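# Load two AA batteries into a remote control

## Task

Seat both AA cells in the remote's open battery compartment, each with correct polarity and pressed fully home, compressing its spring contact; repositioning the remote is allowed.

## Robot and tools

Robot: two arms, left_arm and right_arm, each ending in a two-finger parallel gripper with a wrist camera. Scene frame: origin on the table surface halfway between the two nominal base spots, a little behind the near table edge; +x points out over the table, +y toward left_arm, +z up. The arm names do not match left and right in the pictures. Measured bases: left_arm at (+0.003, +0.322, +0.011) m, quat_wxyz (+1.000, +0.010, +0.017, -0.021); right_arm at (-0.001, -0.319, +0.012) m, quat_wxyz (+1.000, +0.007, 0, -0.002). Both are tilted slightly, so each base frame's up is not exactly +z.

Frames: every gripper pose, velocity, Hand target and wrist-camera pose is reported in that arm's own base frame, and offsets you send move along that arm's base axes, rotating about the Hand target's position. Fixed cameras and the table use the scene frame. On the gripper, the fingers extend along its +z and close along its y; end_effector_position is the spot between the pads, just under 1 cm behind the tips.

execute_actions(actions, cameras): actions is a list of actions; each action is a table of at most 15 rows, one row per 1/30 s step, and if shorter its final row repeats to fill 15 steps. Every row holds 14 numbers in [-1, 1]: left_arm dx, dy, dz, rx, ry, rz, opening, then right_arm in the same order. The six pose numbers are an offset, not a pose: each row is measured from the Hand target as it stood when that action began, so sending the same offset again moves further. Scale: 1.0 equals 0.6 m or 180 degrees; rx, ry, rz form one rotation vector. A translation longer than 1.0 gets shortened along its direction. Sending six zeros for an arm re-commands its current Hand target. Opening is absolute: +1 fully open (about 87 mm between pads), +0.5 about 69 mm, 0 about 43 mm, -0.5 about 18 mm, -1 closed. A 0 opening is a real command, so repeat the present opening to leave a gripper alone. Images return only when actions is empty or cameras names some (names, ["all"], or []).

move(target, speed, blend, opening_speed, blocking, cameras): target is one 14-number row in the same layout, or a list of up to 15 such rows; every row is an offset from the Hand targets at the start of the move, not from the row before. speed is the top path speed in m/s, 0.002 to 2.9 (default 0.25), one value or one per row; rotation is capped at twice that in rad/s. blend in metres rounds corners of a list (0 means stop at each row). opening_speed, at least 0.2 per second on the -1 to +1 scale, ramps the fingers. blocking=false returns after about 0.5 s while motion continues. Paths are straight, all arms finish together, and a move is cut off after 10 s. Paths ignore obstacles and the other arm; grippers lag and can overshoot, especially with a nearly straight arm. Avoid paths passing close to an arm's own base, which can flip its shoulder posture. The result adds a "move:" line: done, off_target, moving, held or fault, plus limits such as paced (pose clipped) or held (steps withheld).

wait(seconds, 0 to 10) lets time pass with commands held. stop brakes a running move. zoom_image(camera, region) enlarges [x0, y0, x1, y1] pixels (at most 504 by 504) of the newest image from cam_high, cam_low, cam_left_wrist or cam_right_wrist. finished_scene(scene) ends the current scene with its number; it cannot be undone, and the goal must hold without the robot.

Results: end_effector_position (m) and end_effector_quat_wxyz per arm, Hand target (the next offsets' origin), Tool commands, grip_measured (on the command scale; Joint positions lists the gripper as 0 closed to 1 open), joint velocities, joint torques (include gravity; joints 1 to 3 wrap at ±28 N m), motor temperatures, and for action calls some step positions. Joint order: waist, shoulder, elbow (straight at 2.901), wrist pitch, wrist yaw, wrist roll.

Control quirks: commanded orientation is clipped to within 40 degrees of the measured one each step. Friction and weight leave the gripper short, low or tilted, more at long reach; small moves may fail or drift sideways. Check position and tilt after each move and correct; if it rests short, send the remaining gap as an offset. An arm blocked by something keeps pushing until you command it back off. The robot keeps holding its last command while you think, and a running move continues.

Gripping: note grip_measured when the pads touch, then command roughly 0.04 below that for a firm hold, less for a lighter one. Readings can be off by about 1 mm. Fast closing squeezes harder.

Cameras: cam_high and cam_low are fixed behind the arms; all four images are 672x504, with calibration supplied (fixed cameras may have shifted up to 2.3 degrees and 9 mm; wrist camera poses derive from joint readings and lag during motion).

Avoid: dropping parts or releasing them while moving, fast impacts, hard pushes, arms or grippers hitting each other or one closing on the other's fingers, strain on camera cables, striking the bar, plate (up to about 3 cm tall) and rail behind and under the bases, and anything leaving the table. Loose objects may get an occasional nudge. Holding loads, stretched arms or pushing against unreachable poses heats motors: MOTOR HOT appears at 75 °C, at 90 °C the arm folds and stops for the scene, at 100 °C it goes limp.

Each tool is called after "Call:" in YAML: its name, and indented under it one key for each argument.

## Session

Call:
execute_actions:
  actions: []

Scene clock: 0.00 s.
left_arm: end_effector_position=(+0.3757, +0.0089, +0.0515) grip_measured=+1.000 end_effector_quat_wxyz=(+0.594, +0.021, +0.803, +0.040) | right_arm: end_effector_position=(+0.3722, +0.0086, +0.0364) grip_measured=+0.976 end_effector_quat_wxyz=(+0.546, +0.010, +0.838, -0.023)
Joint positions: left_arm=[-0.006 1.554 0.302 0.957 -0.044 0.079 1] | right_arm=[0.077 1.535 0.366 0.75 0.119 0.023 0.988]
Joint velocities: within noise
Joint torques (N m): no reading
Motor temperatures (°C): left_arm=[20 21 21 21 20 21 23] | right_arm=[19 20 22 22 22 22 20]
Heat: left arm: 23 °C; right arm: 22 °C.
Hand target: left_arm +0.3794, +0.0097, +0.0591; +0.604, +0.019, +0.796, +0.040 | right_arm +0.3725, +0.0093, +0.0369; +0.545, +0.009, +0.838, -0.022
Tool commands: left_gripper/opening=+1.0 right_gripper/opening=+1.0

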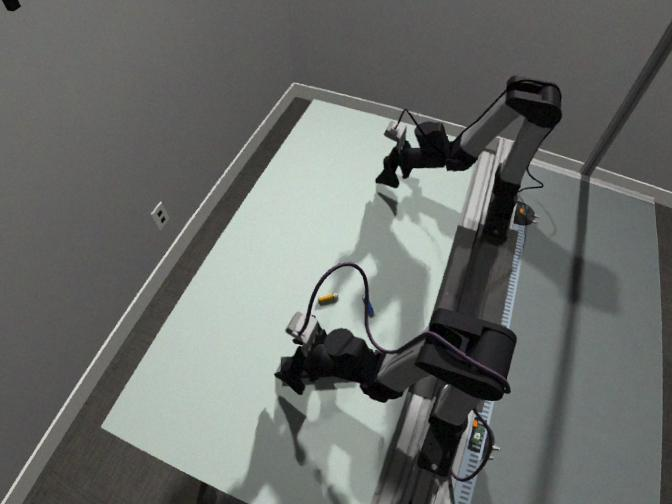

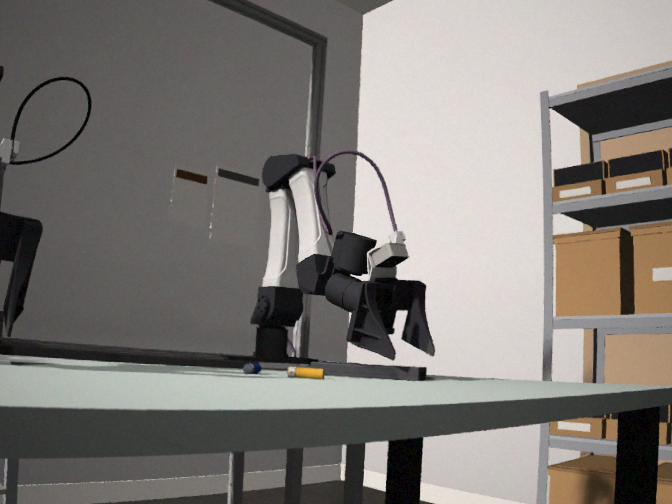

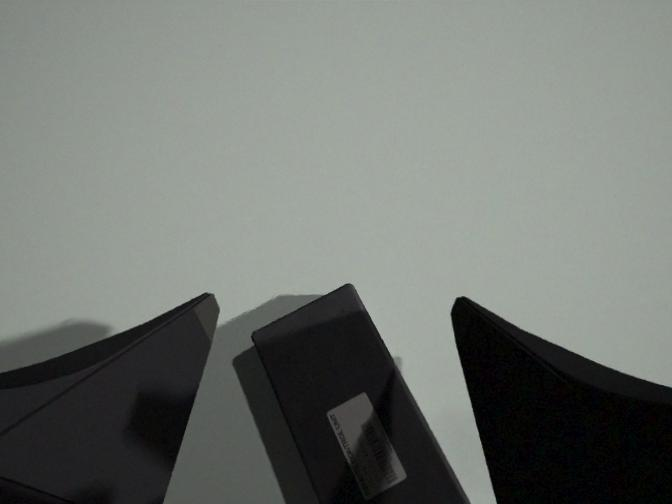

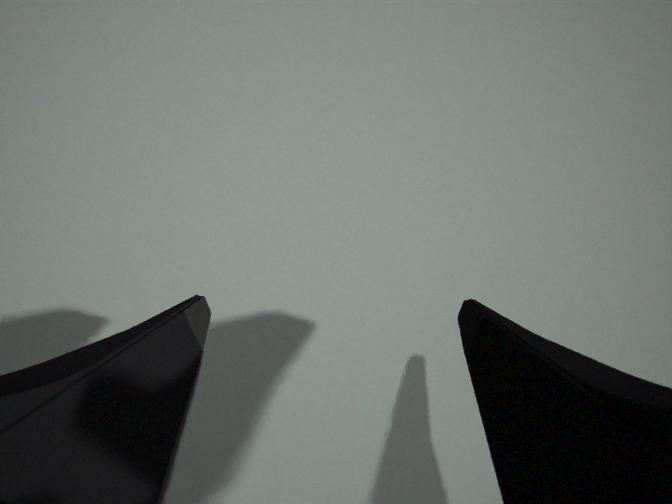

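Call:
move:
  target: [-0.15,-0.05,0.28,0,0.05,0,1, 0,0,0,0,0,0,1]
  cameras: ["all"]

Scene clock: 3.10 s.
left_arm: end_effector_position=(+0.2864, -0.0194, +0.2106) grip_measured=+1.000 end_effector_quat_wxyz=(+0.525, +0.031, +0.849, +0.042) | right_arm: end_effector_position=(+0.3722, +0.0086, +0.0364) grip_measured=+0.976 end_effector_quat_wxyz=(+0.546, +0.010, +0.838, -0.023)
Joint positions: left_arm=[-0.2 0.814 0.79 -0.449 -0.217 0.006 1] | right_arm=[0.077 1.535 0.366 0.75 0.119 0.023 0.988]
Joint torques (N m): left_arm=[-0.4 -1.11 11.82 2.16 -0.25 -0.06] | right_arm=[0.03 -4.31 5.87 2.05 0.04 0.17]
Heat: left arm: 23 °C; right arm: 24 °C.
Hand target: left_arm +0.2893, -0.0203, +0.2272; +0.540, +0.022, +0.840, +0.039 | right_arm +0.3725, +0.0093, +0.0369; +0.545, +0.009, +0.838, -0.022
Off the commanded pose: left_arm 0.017 m, 2 deg | right_arm 0.001 m, 0 deg.
move: off_target (left_arm)
camera_calibration:
cam_left_wrist: T_world_to_cam=[[-0.000678761, -0.994125, -0.108238, 0.00247334], [-0.972239, 0.0259825, -0.232543, 0.349761], [0.23399, 0.105075, -0.966544, 0.286361], [0, 0, 0, 1]] pos_world=[0.273048, -0.0367183, 0.358383]

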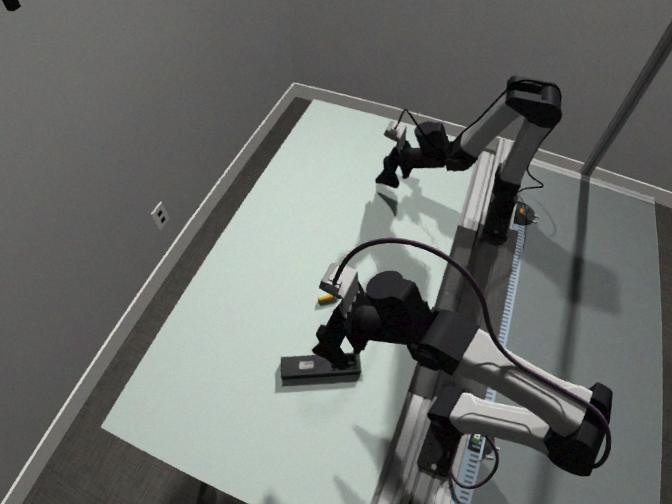

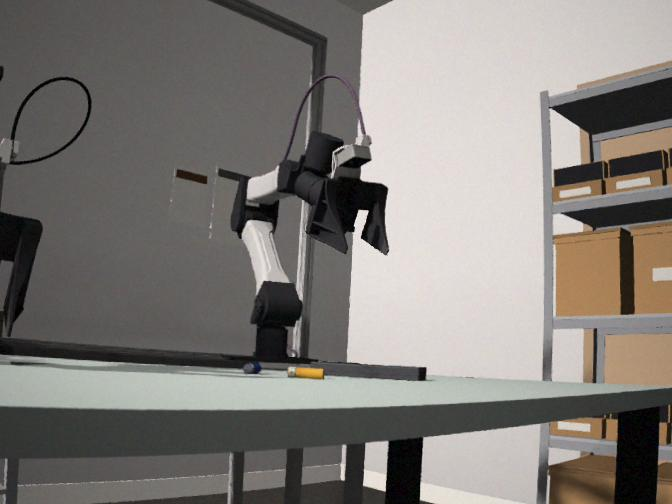

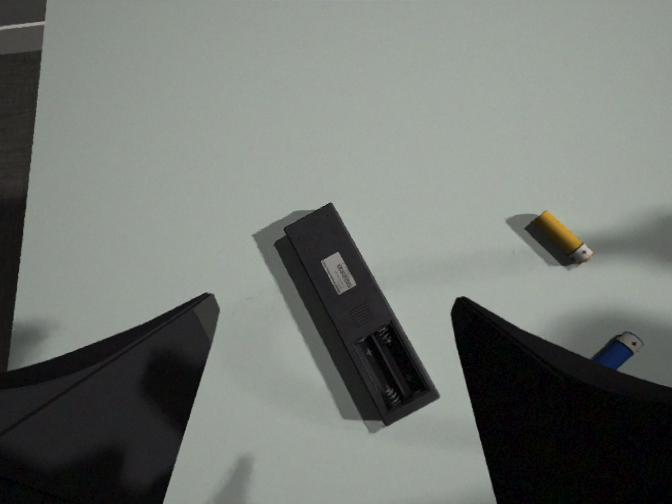

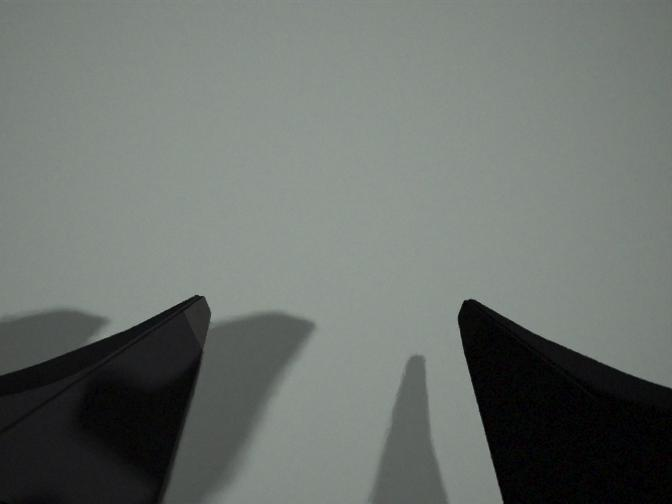

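Call:
zoom_image:
  camera: "cam_left_wrist"
  region: [270, 290, 470, 440]

Call:
zoom_image:
  camera: "cam_left_wrist"
  region: [500, 190, 660, 380]

Scaled by 2.520 from the camera's 672x504 image, which has a finer 960x720 frame.

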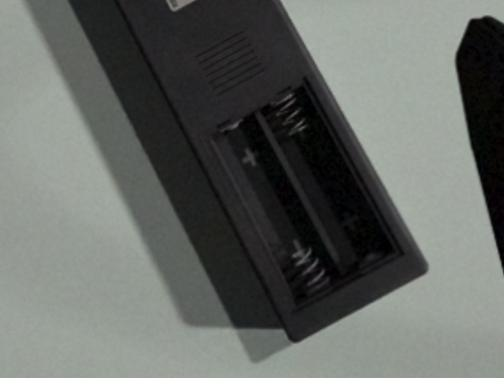

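Scaled by 2.653 from the camera's 672x504 image, which has a finer 960x720 frame.

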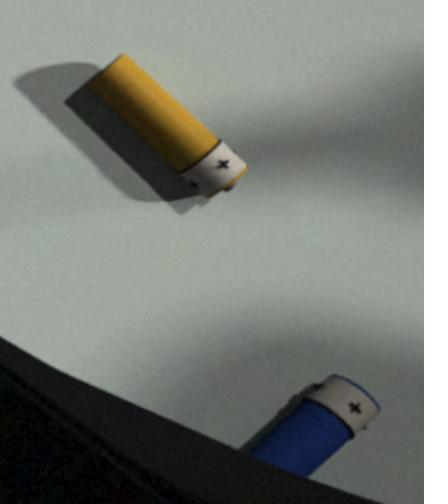

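Call:
move:
  target: [0.026,0,-0.212,-0.1188,0.3421,0.1421,1, 0,0,0,0,0,0,1]
  cameras: ["all"]

Scene clock: 10.70 s.
left_arm: end_effector_position=(+0.3001, -0.0207, +0.0928) grip_measured=+1.000 end_effector_quat_wxyz=(+0.009, -0.223, +0.975, -0.009) | right_arm: end_effector_position=(+0.3722, +0.0086, +0.0364) grip_measured=+0.976 end_effector_quat_wxyz=(+0.546, +0.010, +0.838, -0.023)
Joint positions: left_arm=[-0.001 1.805 1.456 -1.199 0.013 -0.451 1] | right_arm=[0.077 1.535 0.366 0.75 0.119 0.023 0.988]
Joint torques (N m): left_arm=[0.61 -8.02 9.94 0.28 0.01 -0.04] | right_arm=[0.02 -4.37 5.78 2.06 0.05 0.12]
Heat: left arm: 25 °C; right arm: 26 °C.
Hand target: left_arm +0.3049, -0.0203, +0.1000; +0.014, -0.233, +0.972, -0.013 | right_arm +0.3725, +0.0093, +0.0369; +0.545, +0.009, +0.838, -0.022
Off the commanded pose: left_arm 0.009 m, 1 deg | right_arm 0.001 m, 0 deg.
move: done
camera_calibration:
cam_left_wrist: T_world_to_cam=[[0.434166, -0.900753, 0.0120019, -0.151455], [-0.593617, -0.276054, 0.755918, 0.124153], [-0.677582, -0.335319, -0.654556, 0.404892], [0, 0, 0, 1]] pos_world=[0.413804, 0.0336169, 0.172992]

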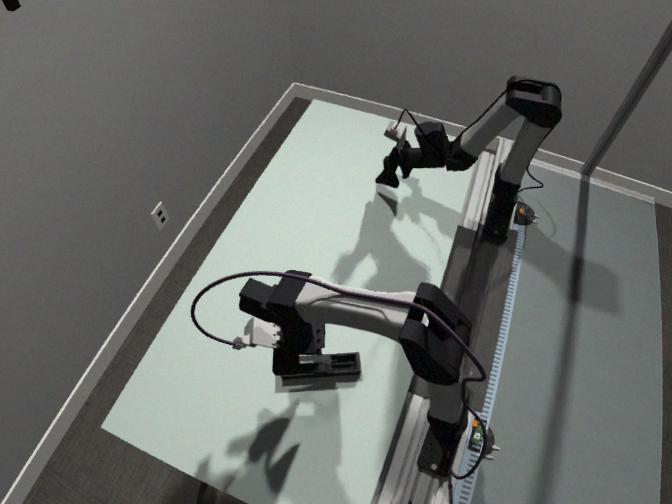

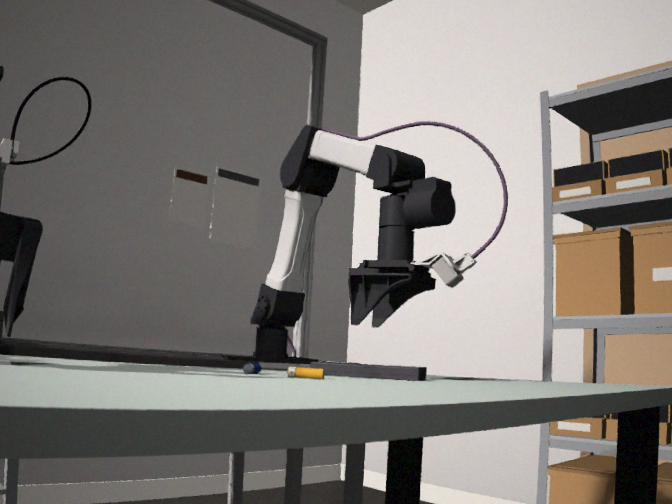

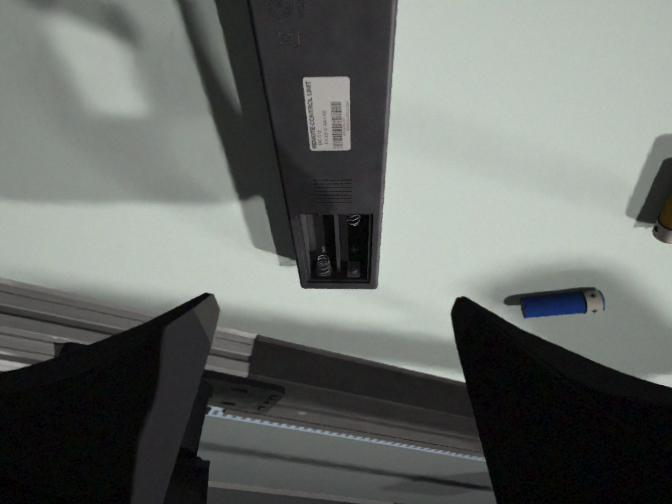

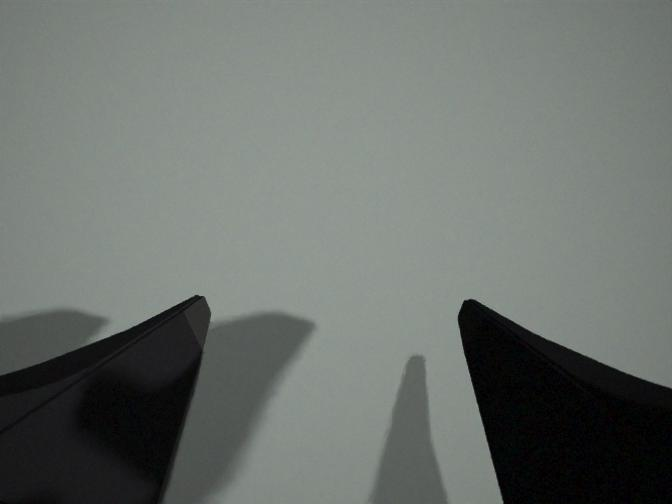

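Call:
move:
  target: [0.004,0,-0.135,0,0,0,1, 0,0,0,0,0,0,1]
  speed: 0.12
  cameras: ["cam_low","cam_left_wrist"]

Scene clock: 12.80 s.
left_arm: end_effector_position=(+0.3077, -0.0209, +0.0222) grip_measured=+1.000 end_effector_quat_wxyz=(+0.015, -0.223, +0.975, -0.011) | right_arm: end_effector_position=(+0.3722, +0.0086, +0.0364) grip_measured=+0.976 end_effector_quat_wxyz=(+0.546, +0.010, +0.838, -0.023)
Joint positions: left_arm=[-0.001 1.886 1.273 -0.924 0.014 -0.451 1] | right_arm=[0.077 1.535 0.366 0.75 0.119 0.023 0.988]
Joint torques (N m): left_arm=[0.5 -8.47 5.37 0.59 0.01 -0.04] | right_arm=[0.09 -4.36 5.89 2.05 0.03 0.12]
Motor temperatures (°C): left_arm=[20 22 25 22 20 21 23] | right_arm=[19 21 24 27 22 22 20]
Heat: left arm: 25 °C; right arm: 27 °C.
Hand target: left_arm +0.3074, -0.0202, +0.0190; +0.014, -0.233, +0.972, -0.013 | right_arm +0.3725, +0.0093, +0.0369; +0.545, +0.009, +0.838, -0.022
Off the commanded pose: left_arm 0.003 m, 1 deg | right_arm 0.001 m, 0 deg.
move: done
camera_calibration:
cam_left_wrist: T_world_to_cam=[[0.433949, -0.900768, 0.0174445, -0.154083], [-0.601951, -0.275478, 0.749511, 0.18461], [-0.67033, -0.335751, -0.661762, 0.361744], [0, 0, 0, 1]] pos_world=[0.420478, 0.0335184, 0.103709]
Images, in order (width x height): cam_low 672x504, cam_left_wrist 672x504.

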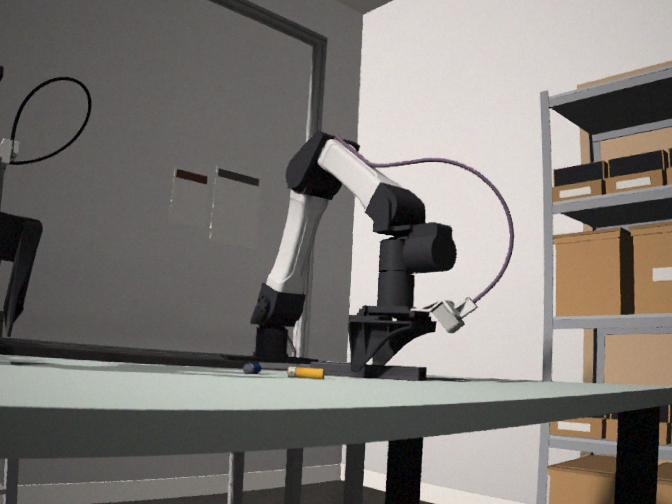

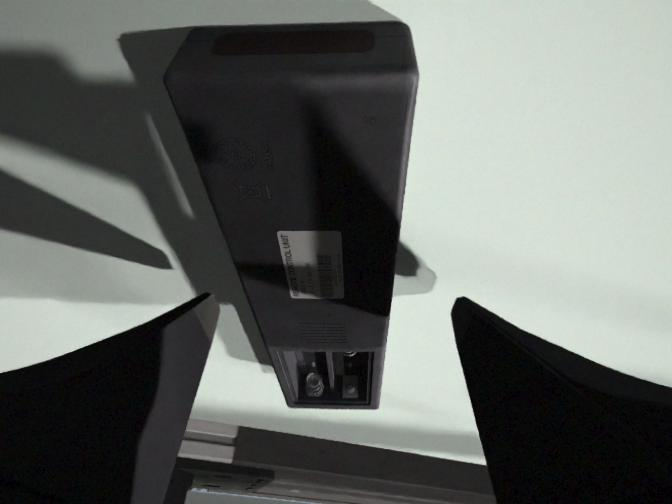

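Call:
move:
  target: [0,0,-0.005,0,0,0,0.0, 0,0,0,0,0,0,1]
  opening_speed: 0.5
  cameras: ["cam_high","cam_left_wrist"]

Scene clock: 15.50 s.
left_arm: end_effector_position=(+0.3106, -0.0209, +0.0219) grip_measured=+0.095 end_effector_quat_wxyz=(+0.020, -0.223, +0.974, -0.012) | right_arm: end_effector_position=(+0.3722, +0.0086, +0.0364) grip_measured=+0.976 end_effector_quat_wxyz=(+0.546, +0.010, +0.838, -0.023)
Joint positions: left_arm=[-0.001 1.886 1.273 -0.913 0.014 -0.452 0.547] | right_arm=[0.077 1.535 0.366 0.75 0.119 0.023 0.988]
Joint torques (N m): left_arm=[0.51 -8.17 4.66 0.62 -0.01 -0.06] | right_arm=[-0.01 -4.31 5.81 2.06 0.02 0.15]
Heat: left arm: 25 °C; right arm: 27 °C.
Hand target: left_arm +0.3074, -0.0202, +0.0160; +0.014, -0.233, +0.972, -0.013 | right_arm +0.3725, +0.0093, +0.0369; +0.545, +0.009, +0.838, -0.022
Off the commanded pose: left_arm 0.007 m, 1 deg | right_arm 0.001 m, 0 deg.
move: done
camera_calibration:
cam_left_wrist: T_world_to_cam=[[0.434426, -0.900425, 0.0225385, -0.155566], [-0.610327, -0.275876, 0.742559, 0.189355], [-0.662401, -0.336343, -0.669401, 0.361111], [0, 0, 0, 1]] pos_world=[0.422351, 0.0336199, 0.104627]
Images, in order (width x height): cam_high 672x504, cam_left_wrist 672x504.

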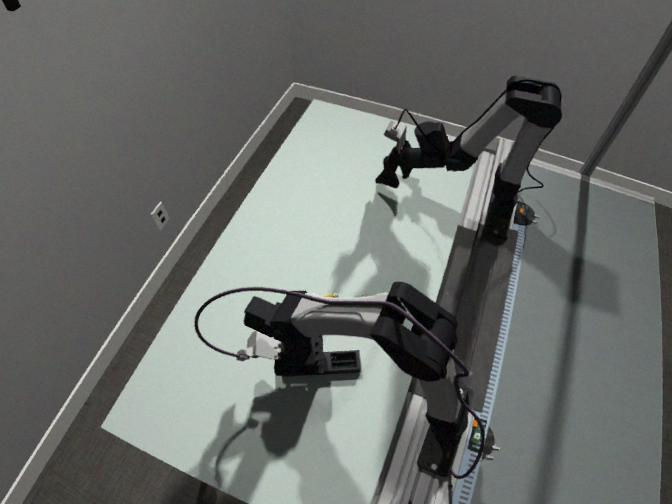

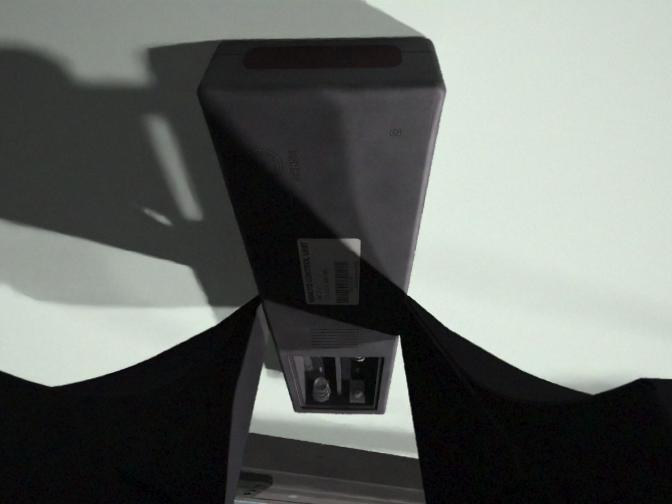

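Call:
move:
  target:
    - [0,0,0.1,0,0,0,0.0, 0,0,0,0,0,0,1]
    - [-0.095,-0.54,0.12,0.0297,-0.0166,-0.872,0.0, 0,0,0,0,0,0,1]
  speed: [0.12,0.3]
  blend: 0.02
  cameras: ["all"]

Scene clock: 22.23 s.
left_arm: end_effector_position=(+0.2490, -0.3404, +0.0804) grip_measured=+0.095 end_effector_quat_wxyz=(+0.012, +0.902, +0.431, +0.008) | right_arm: end_effector_position=(+0.3722, +0.0086, +0.0364) grip_measured=+0.976 end_effector_quat_wxyz=(+0.546, +0.010, +0.838, -0.023)
Joint positions: left_arm=[-1.037 2.201 1.973 -1.316 -0.013 1.214 0.547] | right_arm=[0.077 1.535 0.366 0.75 0.119 0.023 0.988]
Joint torques (N m): left_arm=[-0.46 -11.12 10.43 0.14 -0.07 0.24] | right_arm=[0.03 -4.29 5.75 2.04 0.03 0.13]
Heat: left arm: 25 °C; right arm: 29 °C.
Hand target: left_arm +0.2504, -0.3442, +0.0881; +0.016, +0.907, +0.422, +0.012 | right_arm +0.3725, +0.0093, +0.0369; +0.545, +0.009, +0.838, -0.022
Off the commanded pose: left_arm 0.009 m, 1 deg | right_arm 0.001 m, 0 deg.
move: done
camera_calibration:
cam_left_wrist: T_world_to_cam=[[-0.776344, 0.629136, -0.0384486, 0.409356], [0.380683, 0.516626, 0.766927, 0.041249], [0.502365, 0.580762, -0.640581, 0.271888], [0, 0, 0, 1]] pos_world=[0.165511, -0.436753, 0.158271]

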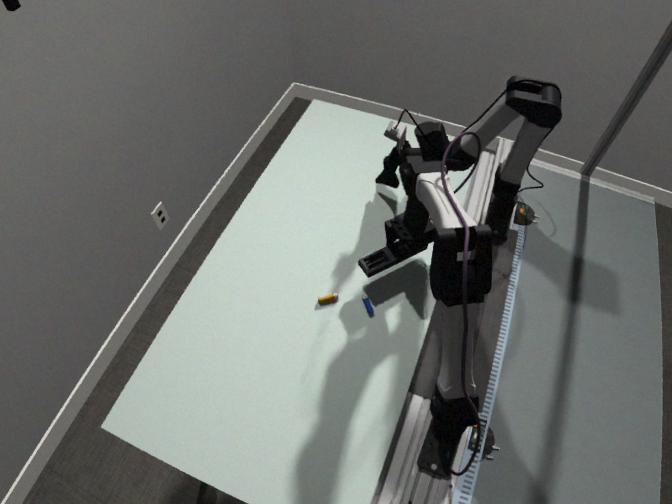

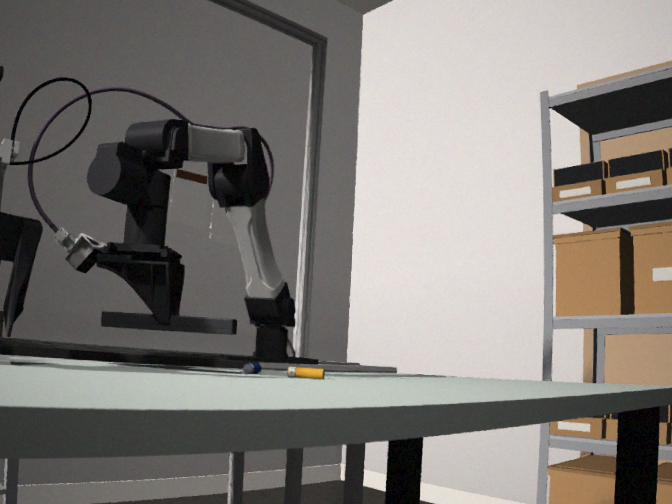

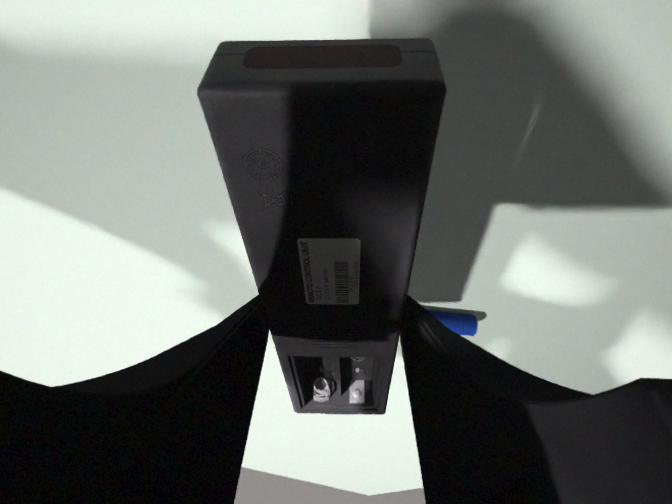

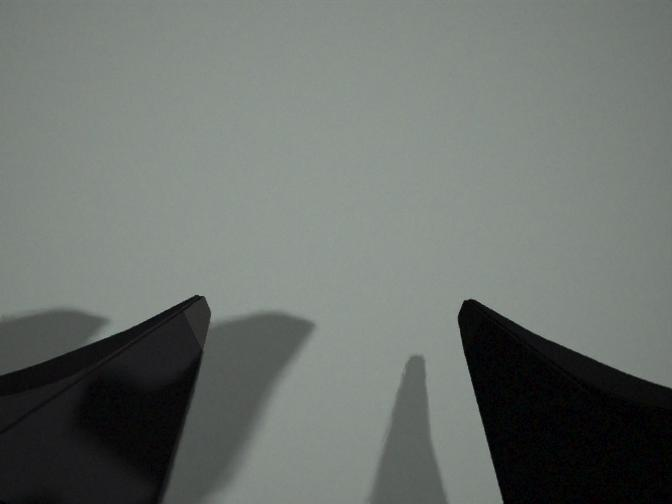

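Call:
move:
  target: [0,0,-0.088,0,0,0,0.0, 0,0,0,0,0,0,1]
  speed: 0.06
  cameras: ["cam_low"]

Call:
zoom_image:
  camera: "cam_low"
  region: [60, 280, 280, 400]

Scene clock: 26.17 s.
left_arm: end_effector_position=(+0.2511, -0.3440, +0.0379) grip_measured=+0.095 end_effector_quat_wxyz=(+0.017, +0.902, +0.430, +0.008) | right_arm: end_effector_position=(+0.3722, +0.0086, +0.0364) grip_measured=+0.976 end_effector_quat_wxyz=(+0.546, +0.010, +0.838, -0.023)
Joint positions: left_arm=[-1.037 2.221 1.836 -1.15 -0.013 1.214 0.547] | right_arm=[0.077 1.535 0.366 0.75 0.119 0.023 0.988]
Joint torques (N m): left_arm=[-0.51 -11.47 5.75 0.46 -0.1 0.22] | right_arm=[0.06 -4.16 5.87 2.01 0.02 0.14]
Heat: left arm: 26 °C; right arm: 29 °C.
Hand target: left_arm +0.2504, -0.3442, +0.0353; +0.016, +0.907, +0.422, +0.012 | right_arm +0.3725, +0.0093, +0.0369; +0.545, +0.009, +0.838, -0.022
Off the commanded pose: left_arm 0.003 m, 1 deg | right_arm 0.001 m, 0 deg.
move: done
Images, in order (width x height): cam_low 672x504.

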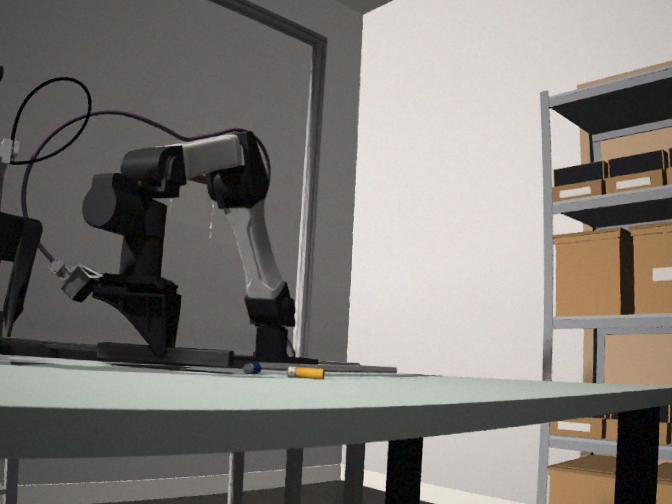

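Scaled by 2.291 from the camera's 672x504 image, which has a finer 960x720 frame.

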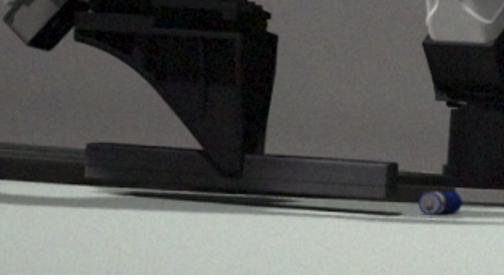

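Lower ~1.2 cm more slowly.

Call:
move:
  target: [0,0,-0.018,0,0,0,0.0, 0,0,0,0,0,0,1]
  speed: 0.03
  cameras: ["cam_low"]

Call:
zoom_image:
  camera: "cam_low"
  region: [60, 280, 280, 400]

Scene clock: 27.37 s.
left_arm: end_effector_position=(+0.2516, -0.3446, +0.0290) grip_measured=+0.095 end_effector_quat_wxyz=(+0.020, +0.902, +0.430, +0.009) | right_arm: end_effector_position=(+0.3722, +0.0086, +0.0364) grip_measured=+0.976 end_effector_quat_wxyz=(+0.546, +0.010, +0.838, -0.023)
Joint positions: left_arm=[-1.037 2.225 1.808 -1.112 -0.014 1.214 0.547] | right_arm=[0.077 1.535 0.366 0.75 0.119 0.023 0.988]
Joint torques (N m): left_arm=[-0.34 -11.14 5.55 0.49 -0.06 0.23] | right_arm=[0.08 -4.34 5.85 2.04 -0.01 0.11]
Heat: left arm: 26 °C; right arm: 29 °C.
Hand target: left_arm +0.2504, -0.3443, +0.0245; +0.016, +0.907, +0.422, +0.012 | right_arm +0.3725, +0.0093, +0.0369; +0.545, +0.009, +0.838, -0.022
Off the commanded pose: left_arm 0.005 m, 1 deg | right_arm 0.001 m, 0 deg.
move: done
Images, in order (width x height): cam_low 672x504.

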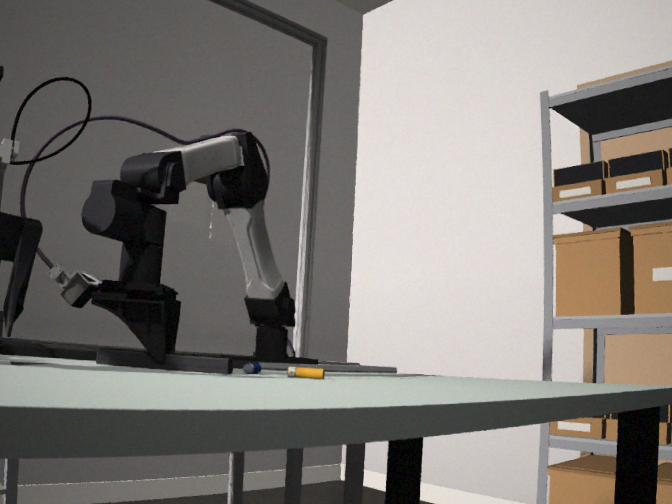

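Scaled by 2.291 from the camera's 672x504 image, which has a finer 960x720 frame.

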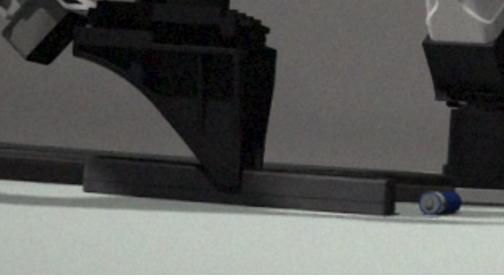

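Call:
move:
  target:
    - [0,0,-0.007,0,0,0,0.0, 0,0,0,0,0,0,1]
    - [0,0,-0.007,0,0,0,0.4, 0,0,0,0,0,0,1]
    - [0,0,0.2,0,0,0,0.6, 0,0,0,0,0,0,1]
  speed: [0.03,0.1,0.15]
  opening_speed: 0.6
  cameras: ["all"]

Scene clock: 31.57 s.
left_arm: end_effector_position=(+0.2517, -0.3438, +0.1415) grip_measured=+0.600 end_effector_quat_wxyz=(+0.026, +0.903, +0.429, +0.011) | right_arm: end_effector_position=(+0.3722, +0.0086, +0.0364) grip_measured=+0.976 end_effector_quat_wxyz=(+0.546, +0.010, +0.838, -0.023)
Joint positions: left_arm=[-1.037 2.233 2.27 -1.553 -0.016 1.216 0.8] | right_arm=[0.077 1.535 0.366 0.75 0.119 0.023 0.988]
Joint torques (N m): left_arm=[-0.43 -11.03 8.49 0.22 -0.08 0.21] | right_arm=[0.08 -4.27 5.93 2.03 0.02 0.18]
Motor temperatures (°C): left_arm=[20 27 26 21 20 21 23] | right_arm=[19 22 25 30 22 22 20]
Heat: left arm: 27 °C; right arm: 30 °C.
Hand target: left_arm +0.2505, -0.3443, +0.1445; +0.016, +0.907, +0.422, +0.012 | right_arm +0.3725, +0.0093, +0.0369; +0.545, +0.009, +0.838, -0.022
Off the commanded pose: left_arm 0.003 m, 2 deg | right_arm 0.001 m, 0 deg.
joint sent to its limit (left arm) — joint 4 (wrist pitch), lower limit. The joint targets still meet the commanded pose.
move: done
camera_calibration:
cam_left_wrist: T_world_to_cam=[[-0.773796, 0.62996, -0.0662579, 0.419316], [0.368912, 0.533217, 0.761304, 0.00458155], [0.514921, 0.56465, -0.645001, 0.303556], [0, 0, 0, 1]] pos_world=[0.166468, -0.437998, 0.220089]

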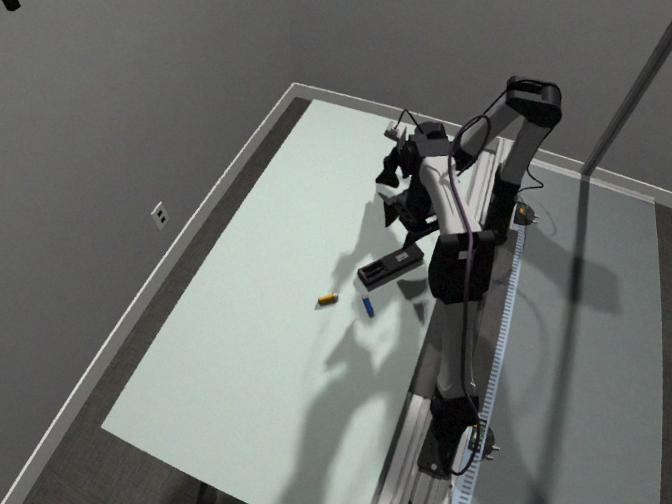

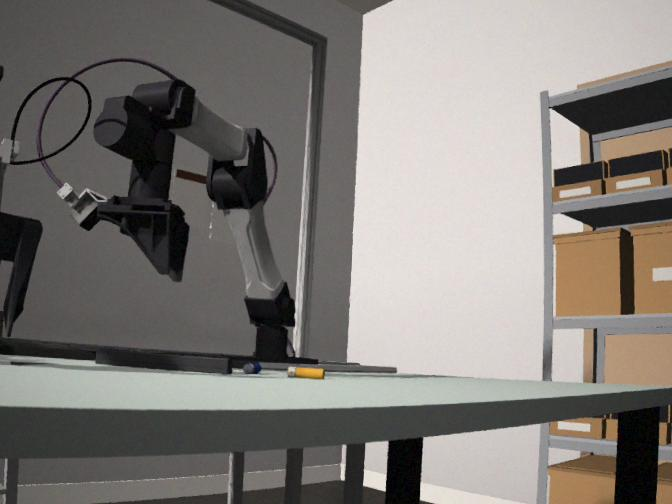

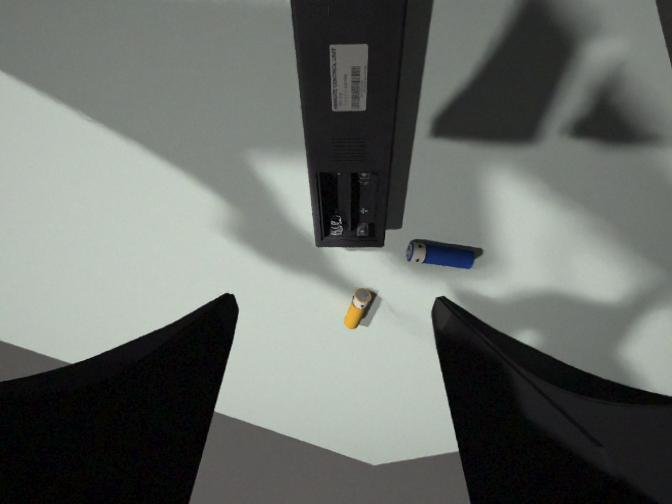

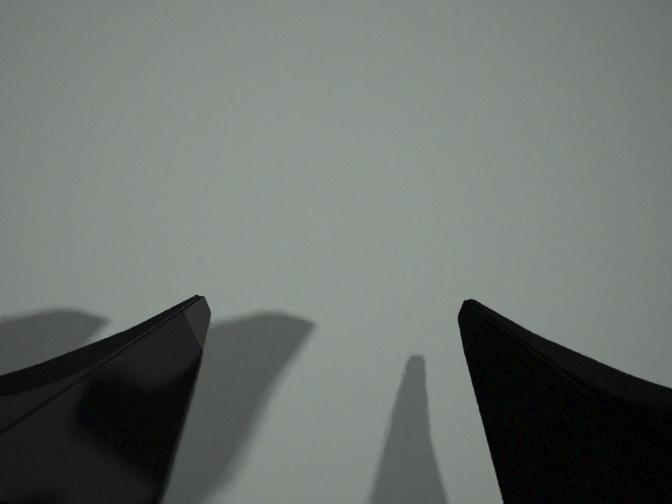

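Call:
move:
  target: [0.0275,0.2355,-0.041,-0.0155,0.0087,0.4556,0, 0,0,0,0,0,0,1]
  cameras: ["all"]

Scene clock: 37.60 s.
left_arm: end_effector_position=(+0.2686, -0.2021, +0.1108) grip_measured=+0.000 end_effector_quat_wxyz=(+0.003, +0.414, +0.910, +0.007) | right_arm: end_effector_position=(+0.3722, +0.0086, +0.0364) grip_measured=+0.976 end_effector_quat_wxyz=(+0.546, +0.010, +0.838, -0.023)
Joint positions: left_arm=[-0.675 1.977 1.754 -1.346 -0.015 0.178 0.5] | right_arm=[0.077 1.535 0.366 0.75 0.119 0.023 0.988]
Joint torques (N m): left_arm=[0.01 -13.75 5.5 0.49 0.08 -0.05] | right_arm=[0.01 -4.27 5.87 2.04 0.02 0.14]
Heat: left arm: 29 °C; right arm: 31 °C.
Hand target: left_arm +0.2669, -0.2029, +0.1199; +0.019, +0.407, +0.913, -0.002 | right_arm +0.3725, +0.0093, +0.0369; +0.545, +0.009, +0.838, -0.022
Off the commanded pose: left_arm 0.009 m, 2 deg | right_arm 0.001 m, 0 deg.
move: done
camera_calibration:
cam_left_wrist: T_world_to_cam=[[-0.75333, -0.657192, -0.0243229, 0.0709827], [-0.43652, 0.472029, 0.765923, 0.149532], [-0.491878, 0.587611, -0.642472, 0.469865], [0, 0, 0, 1]] pos_world=[0.349863, -0.300032, 0.189072]

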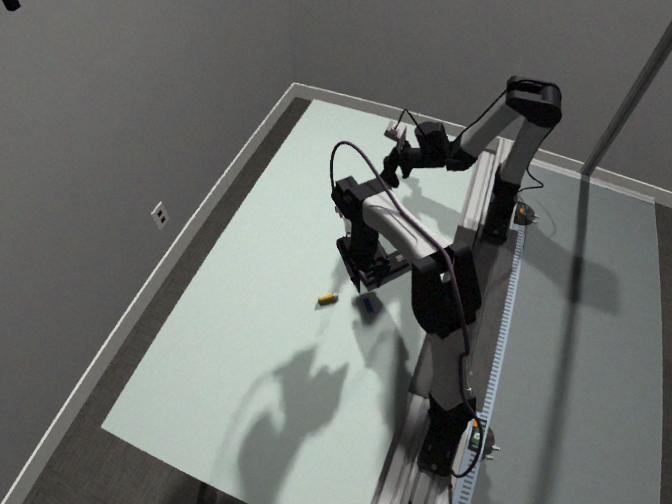

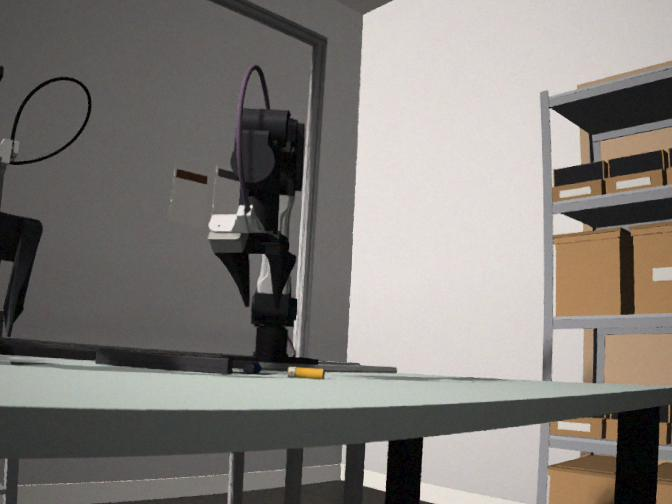

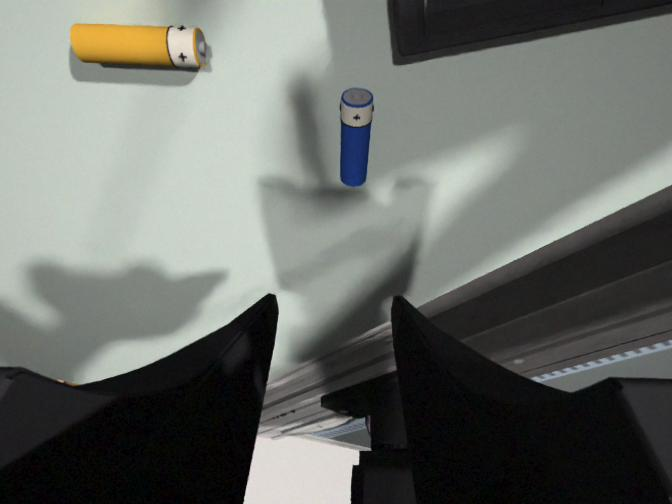

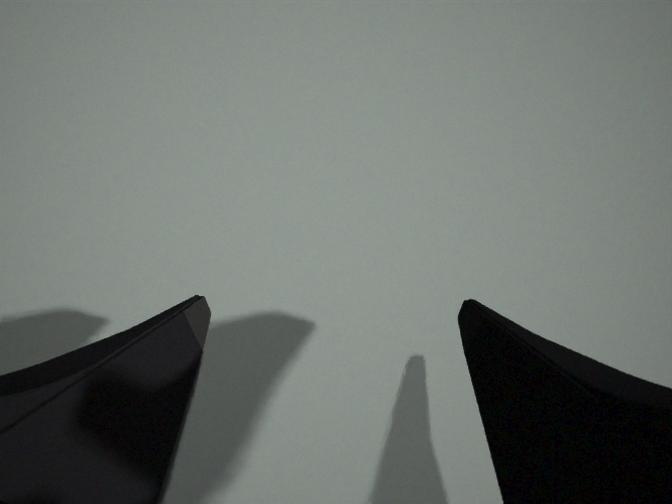

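Call:
move:
  target: [0.003,-0.0247,-0.133,0,0,0,0, 0,0,0,0,0,0,1]
  speed: 0.12
  cameras: ["cam_low","cam_left_wrist"]

Call:
zoom_image:
  camera: "cam_low"
  region: [180, 280, 340, 400]

Scene clock: 40.87 s.
left_arm: end_effector_position=(+0.2713, -0.2151, +0.0431) grip_measured=+0.000 end_effector_quat_wxyz=(+0.020, +0.410, +0.912, +0.002) | right_arm: end_effector_position=(+0.3722, +0.0086, +0.0364) grip_measured=+0.976 end_effector_quat_wxyz=(+0.546, +0.010, +0.838, -0.023)
Joint positions: left_arm=[-0.696 2.012 1.538 -1.06 -0.014 0.15 0.5] | right_arm=[0.077 1.535 0.366 0.75 0.119 0.023 0.988]
Joint torques (N m): left_arm=[-0.46 -9.95 5.7 0.56 0.06 -0.03] | right_arm=[-0.12 -4.31 5.82 2.06 0.01 0.14]
Heat: left arm: 30 °C; right arm: 31 °C.
Hand target: left_arm +0.2687, -0.2178, +0.0401; +0.019, +0.407, +0.913, -0.002 | right_arm +0.3725, +0.0093, +0.0369; +0.545, +0.009, +0.838, -0.022
Off the commanded pose: left_arm 0.005 m, 1 deg | right_arm 0.001 m, 0 deg.
move: done
camera_calibration:
cam_left_wrist: T_world_to_cam=[[-0.74782, -0.663254, -0.0293116, 0.0601263], [-0.460554, 0.486463, 0.742458, 0.219429], [-0.478179, 0.568724, -0.669251, 0.428682], [0, 0, 0, 1]] pos_world=[0.35101, -0.310667, 0.125741]
Images, in order (width x height): cam_low 672x504, cam_left_wrist 672x504.

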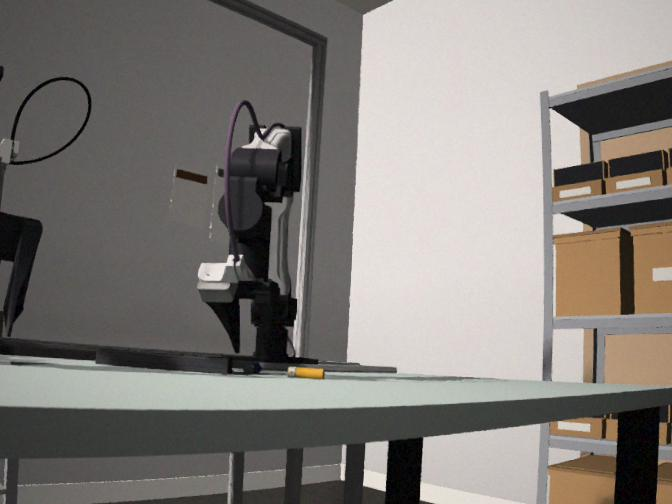

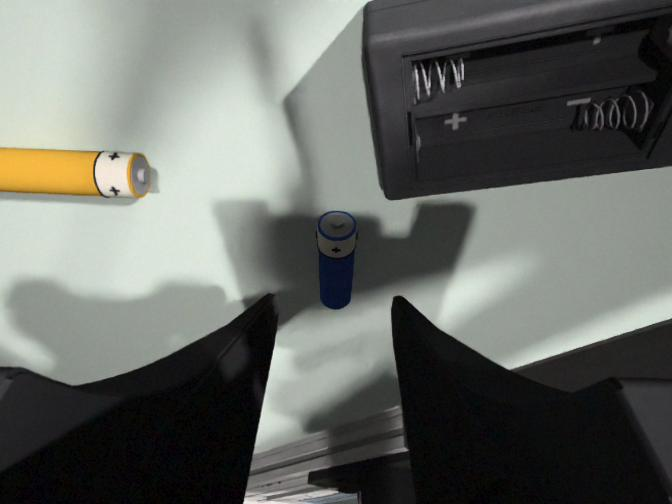

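Scaled by 3.150 from the camera's 672x504 image, which has a finer 960x720 frame.

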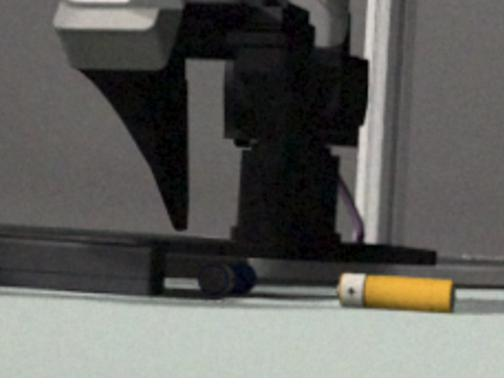

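Call:
move:
  target: [-0.001,-0.001,-0.045,0,0,0,0, 0,0,0,0,0,0,1]
  speed: 0.06
  cameras: ["cam_low","cam_left_wrist"]

Call:
zoom_image:
  camera: "cam_low"
  region: [200, 320, 320, 400]

Scene clock: 42.63 s.
left_arm: end_effector_position=(+0.2720, -0.2158, +0.0177) grip_measured=+0.000 end_effector_quat_wxyz=(+0.022, +0.409, +0.912, +0.001) | right_arm: end_effector_position=(+0.3722, +0.0086, +0.0364) grip_measured=+0.976 end_effector_quat_wxyz=(+0.546, +0.010, +0.838, -0.023)
Joint positions: left_arm=[-0.696 2.038 1.472 -0.963 -0.014 0.148 0.5] | right_arm=[0.077 1.535 0.366 0.75 0.119 0.023 0.988]
Joint torques (N m): left_arm=[-0.69 -9.58 5.35 0.61 0.04 -0.08] | right_arm=[0.09 -4.27 5.87 2.08 0.05 0.14]
Heat: left arm: 30 °C; right arm: 31 °C.
Hand target: left_arm +0.2681, -0.2185, +0.0131; +0.019, +0.407, +0.913, -0.002 | right_arm +0.3725, +0.0093, +0.0369; +0.545, +0.009, +0.838, -0.022
Off the commanded pose: left_arm 0.007 m, 1 deg | right_arm 0.001 m, 0 deg.
move: done
camera_calibration:
cam_left_wrist: T_world_to_cam=[[-0.746189, -0.665062, -0.0299174, 0.0586443], [-0.464425, 0.487827, 0.739144, 0.240321], [-0.476982, 0.565436, -0.672882, 0.411406], [0, 0, 0, 1]] pos_world=[0.351604, -0.310856, 0.100951]
Images, in order (width x height): cam_low 672x504, cam_left_wrist 672x504.

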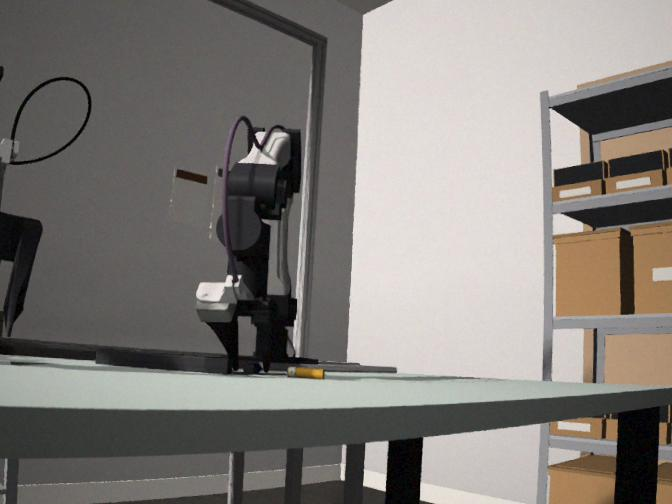

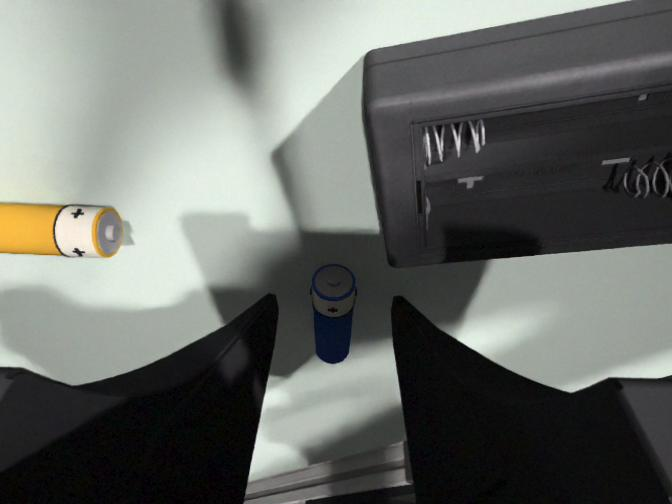

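Scaled by 4.200 from the camera's 672x504 image, which has a finer 960x720 frame.

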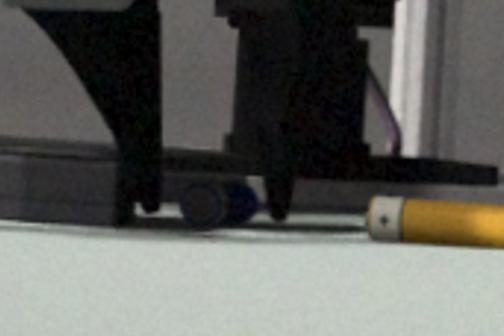

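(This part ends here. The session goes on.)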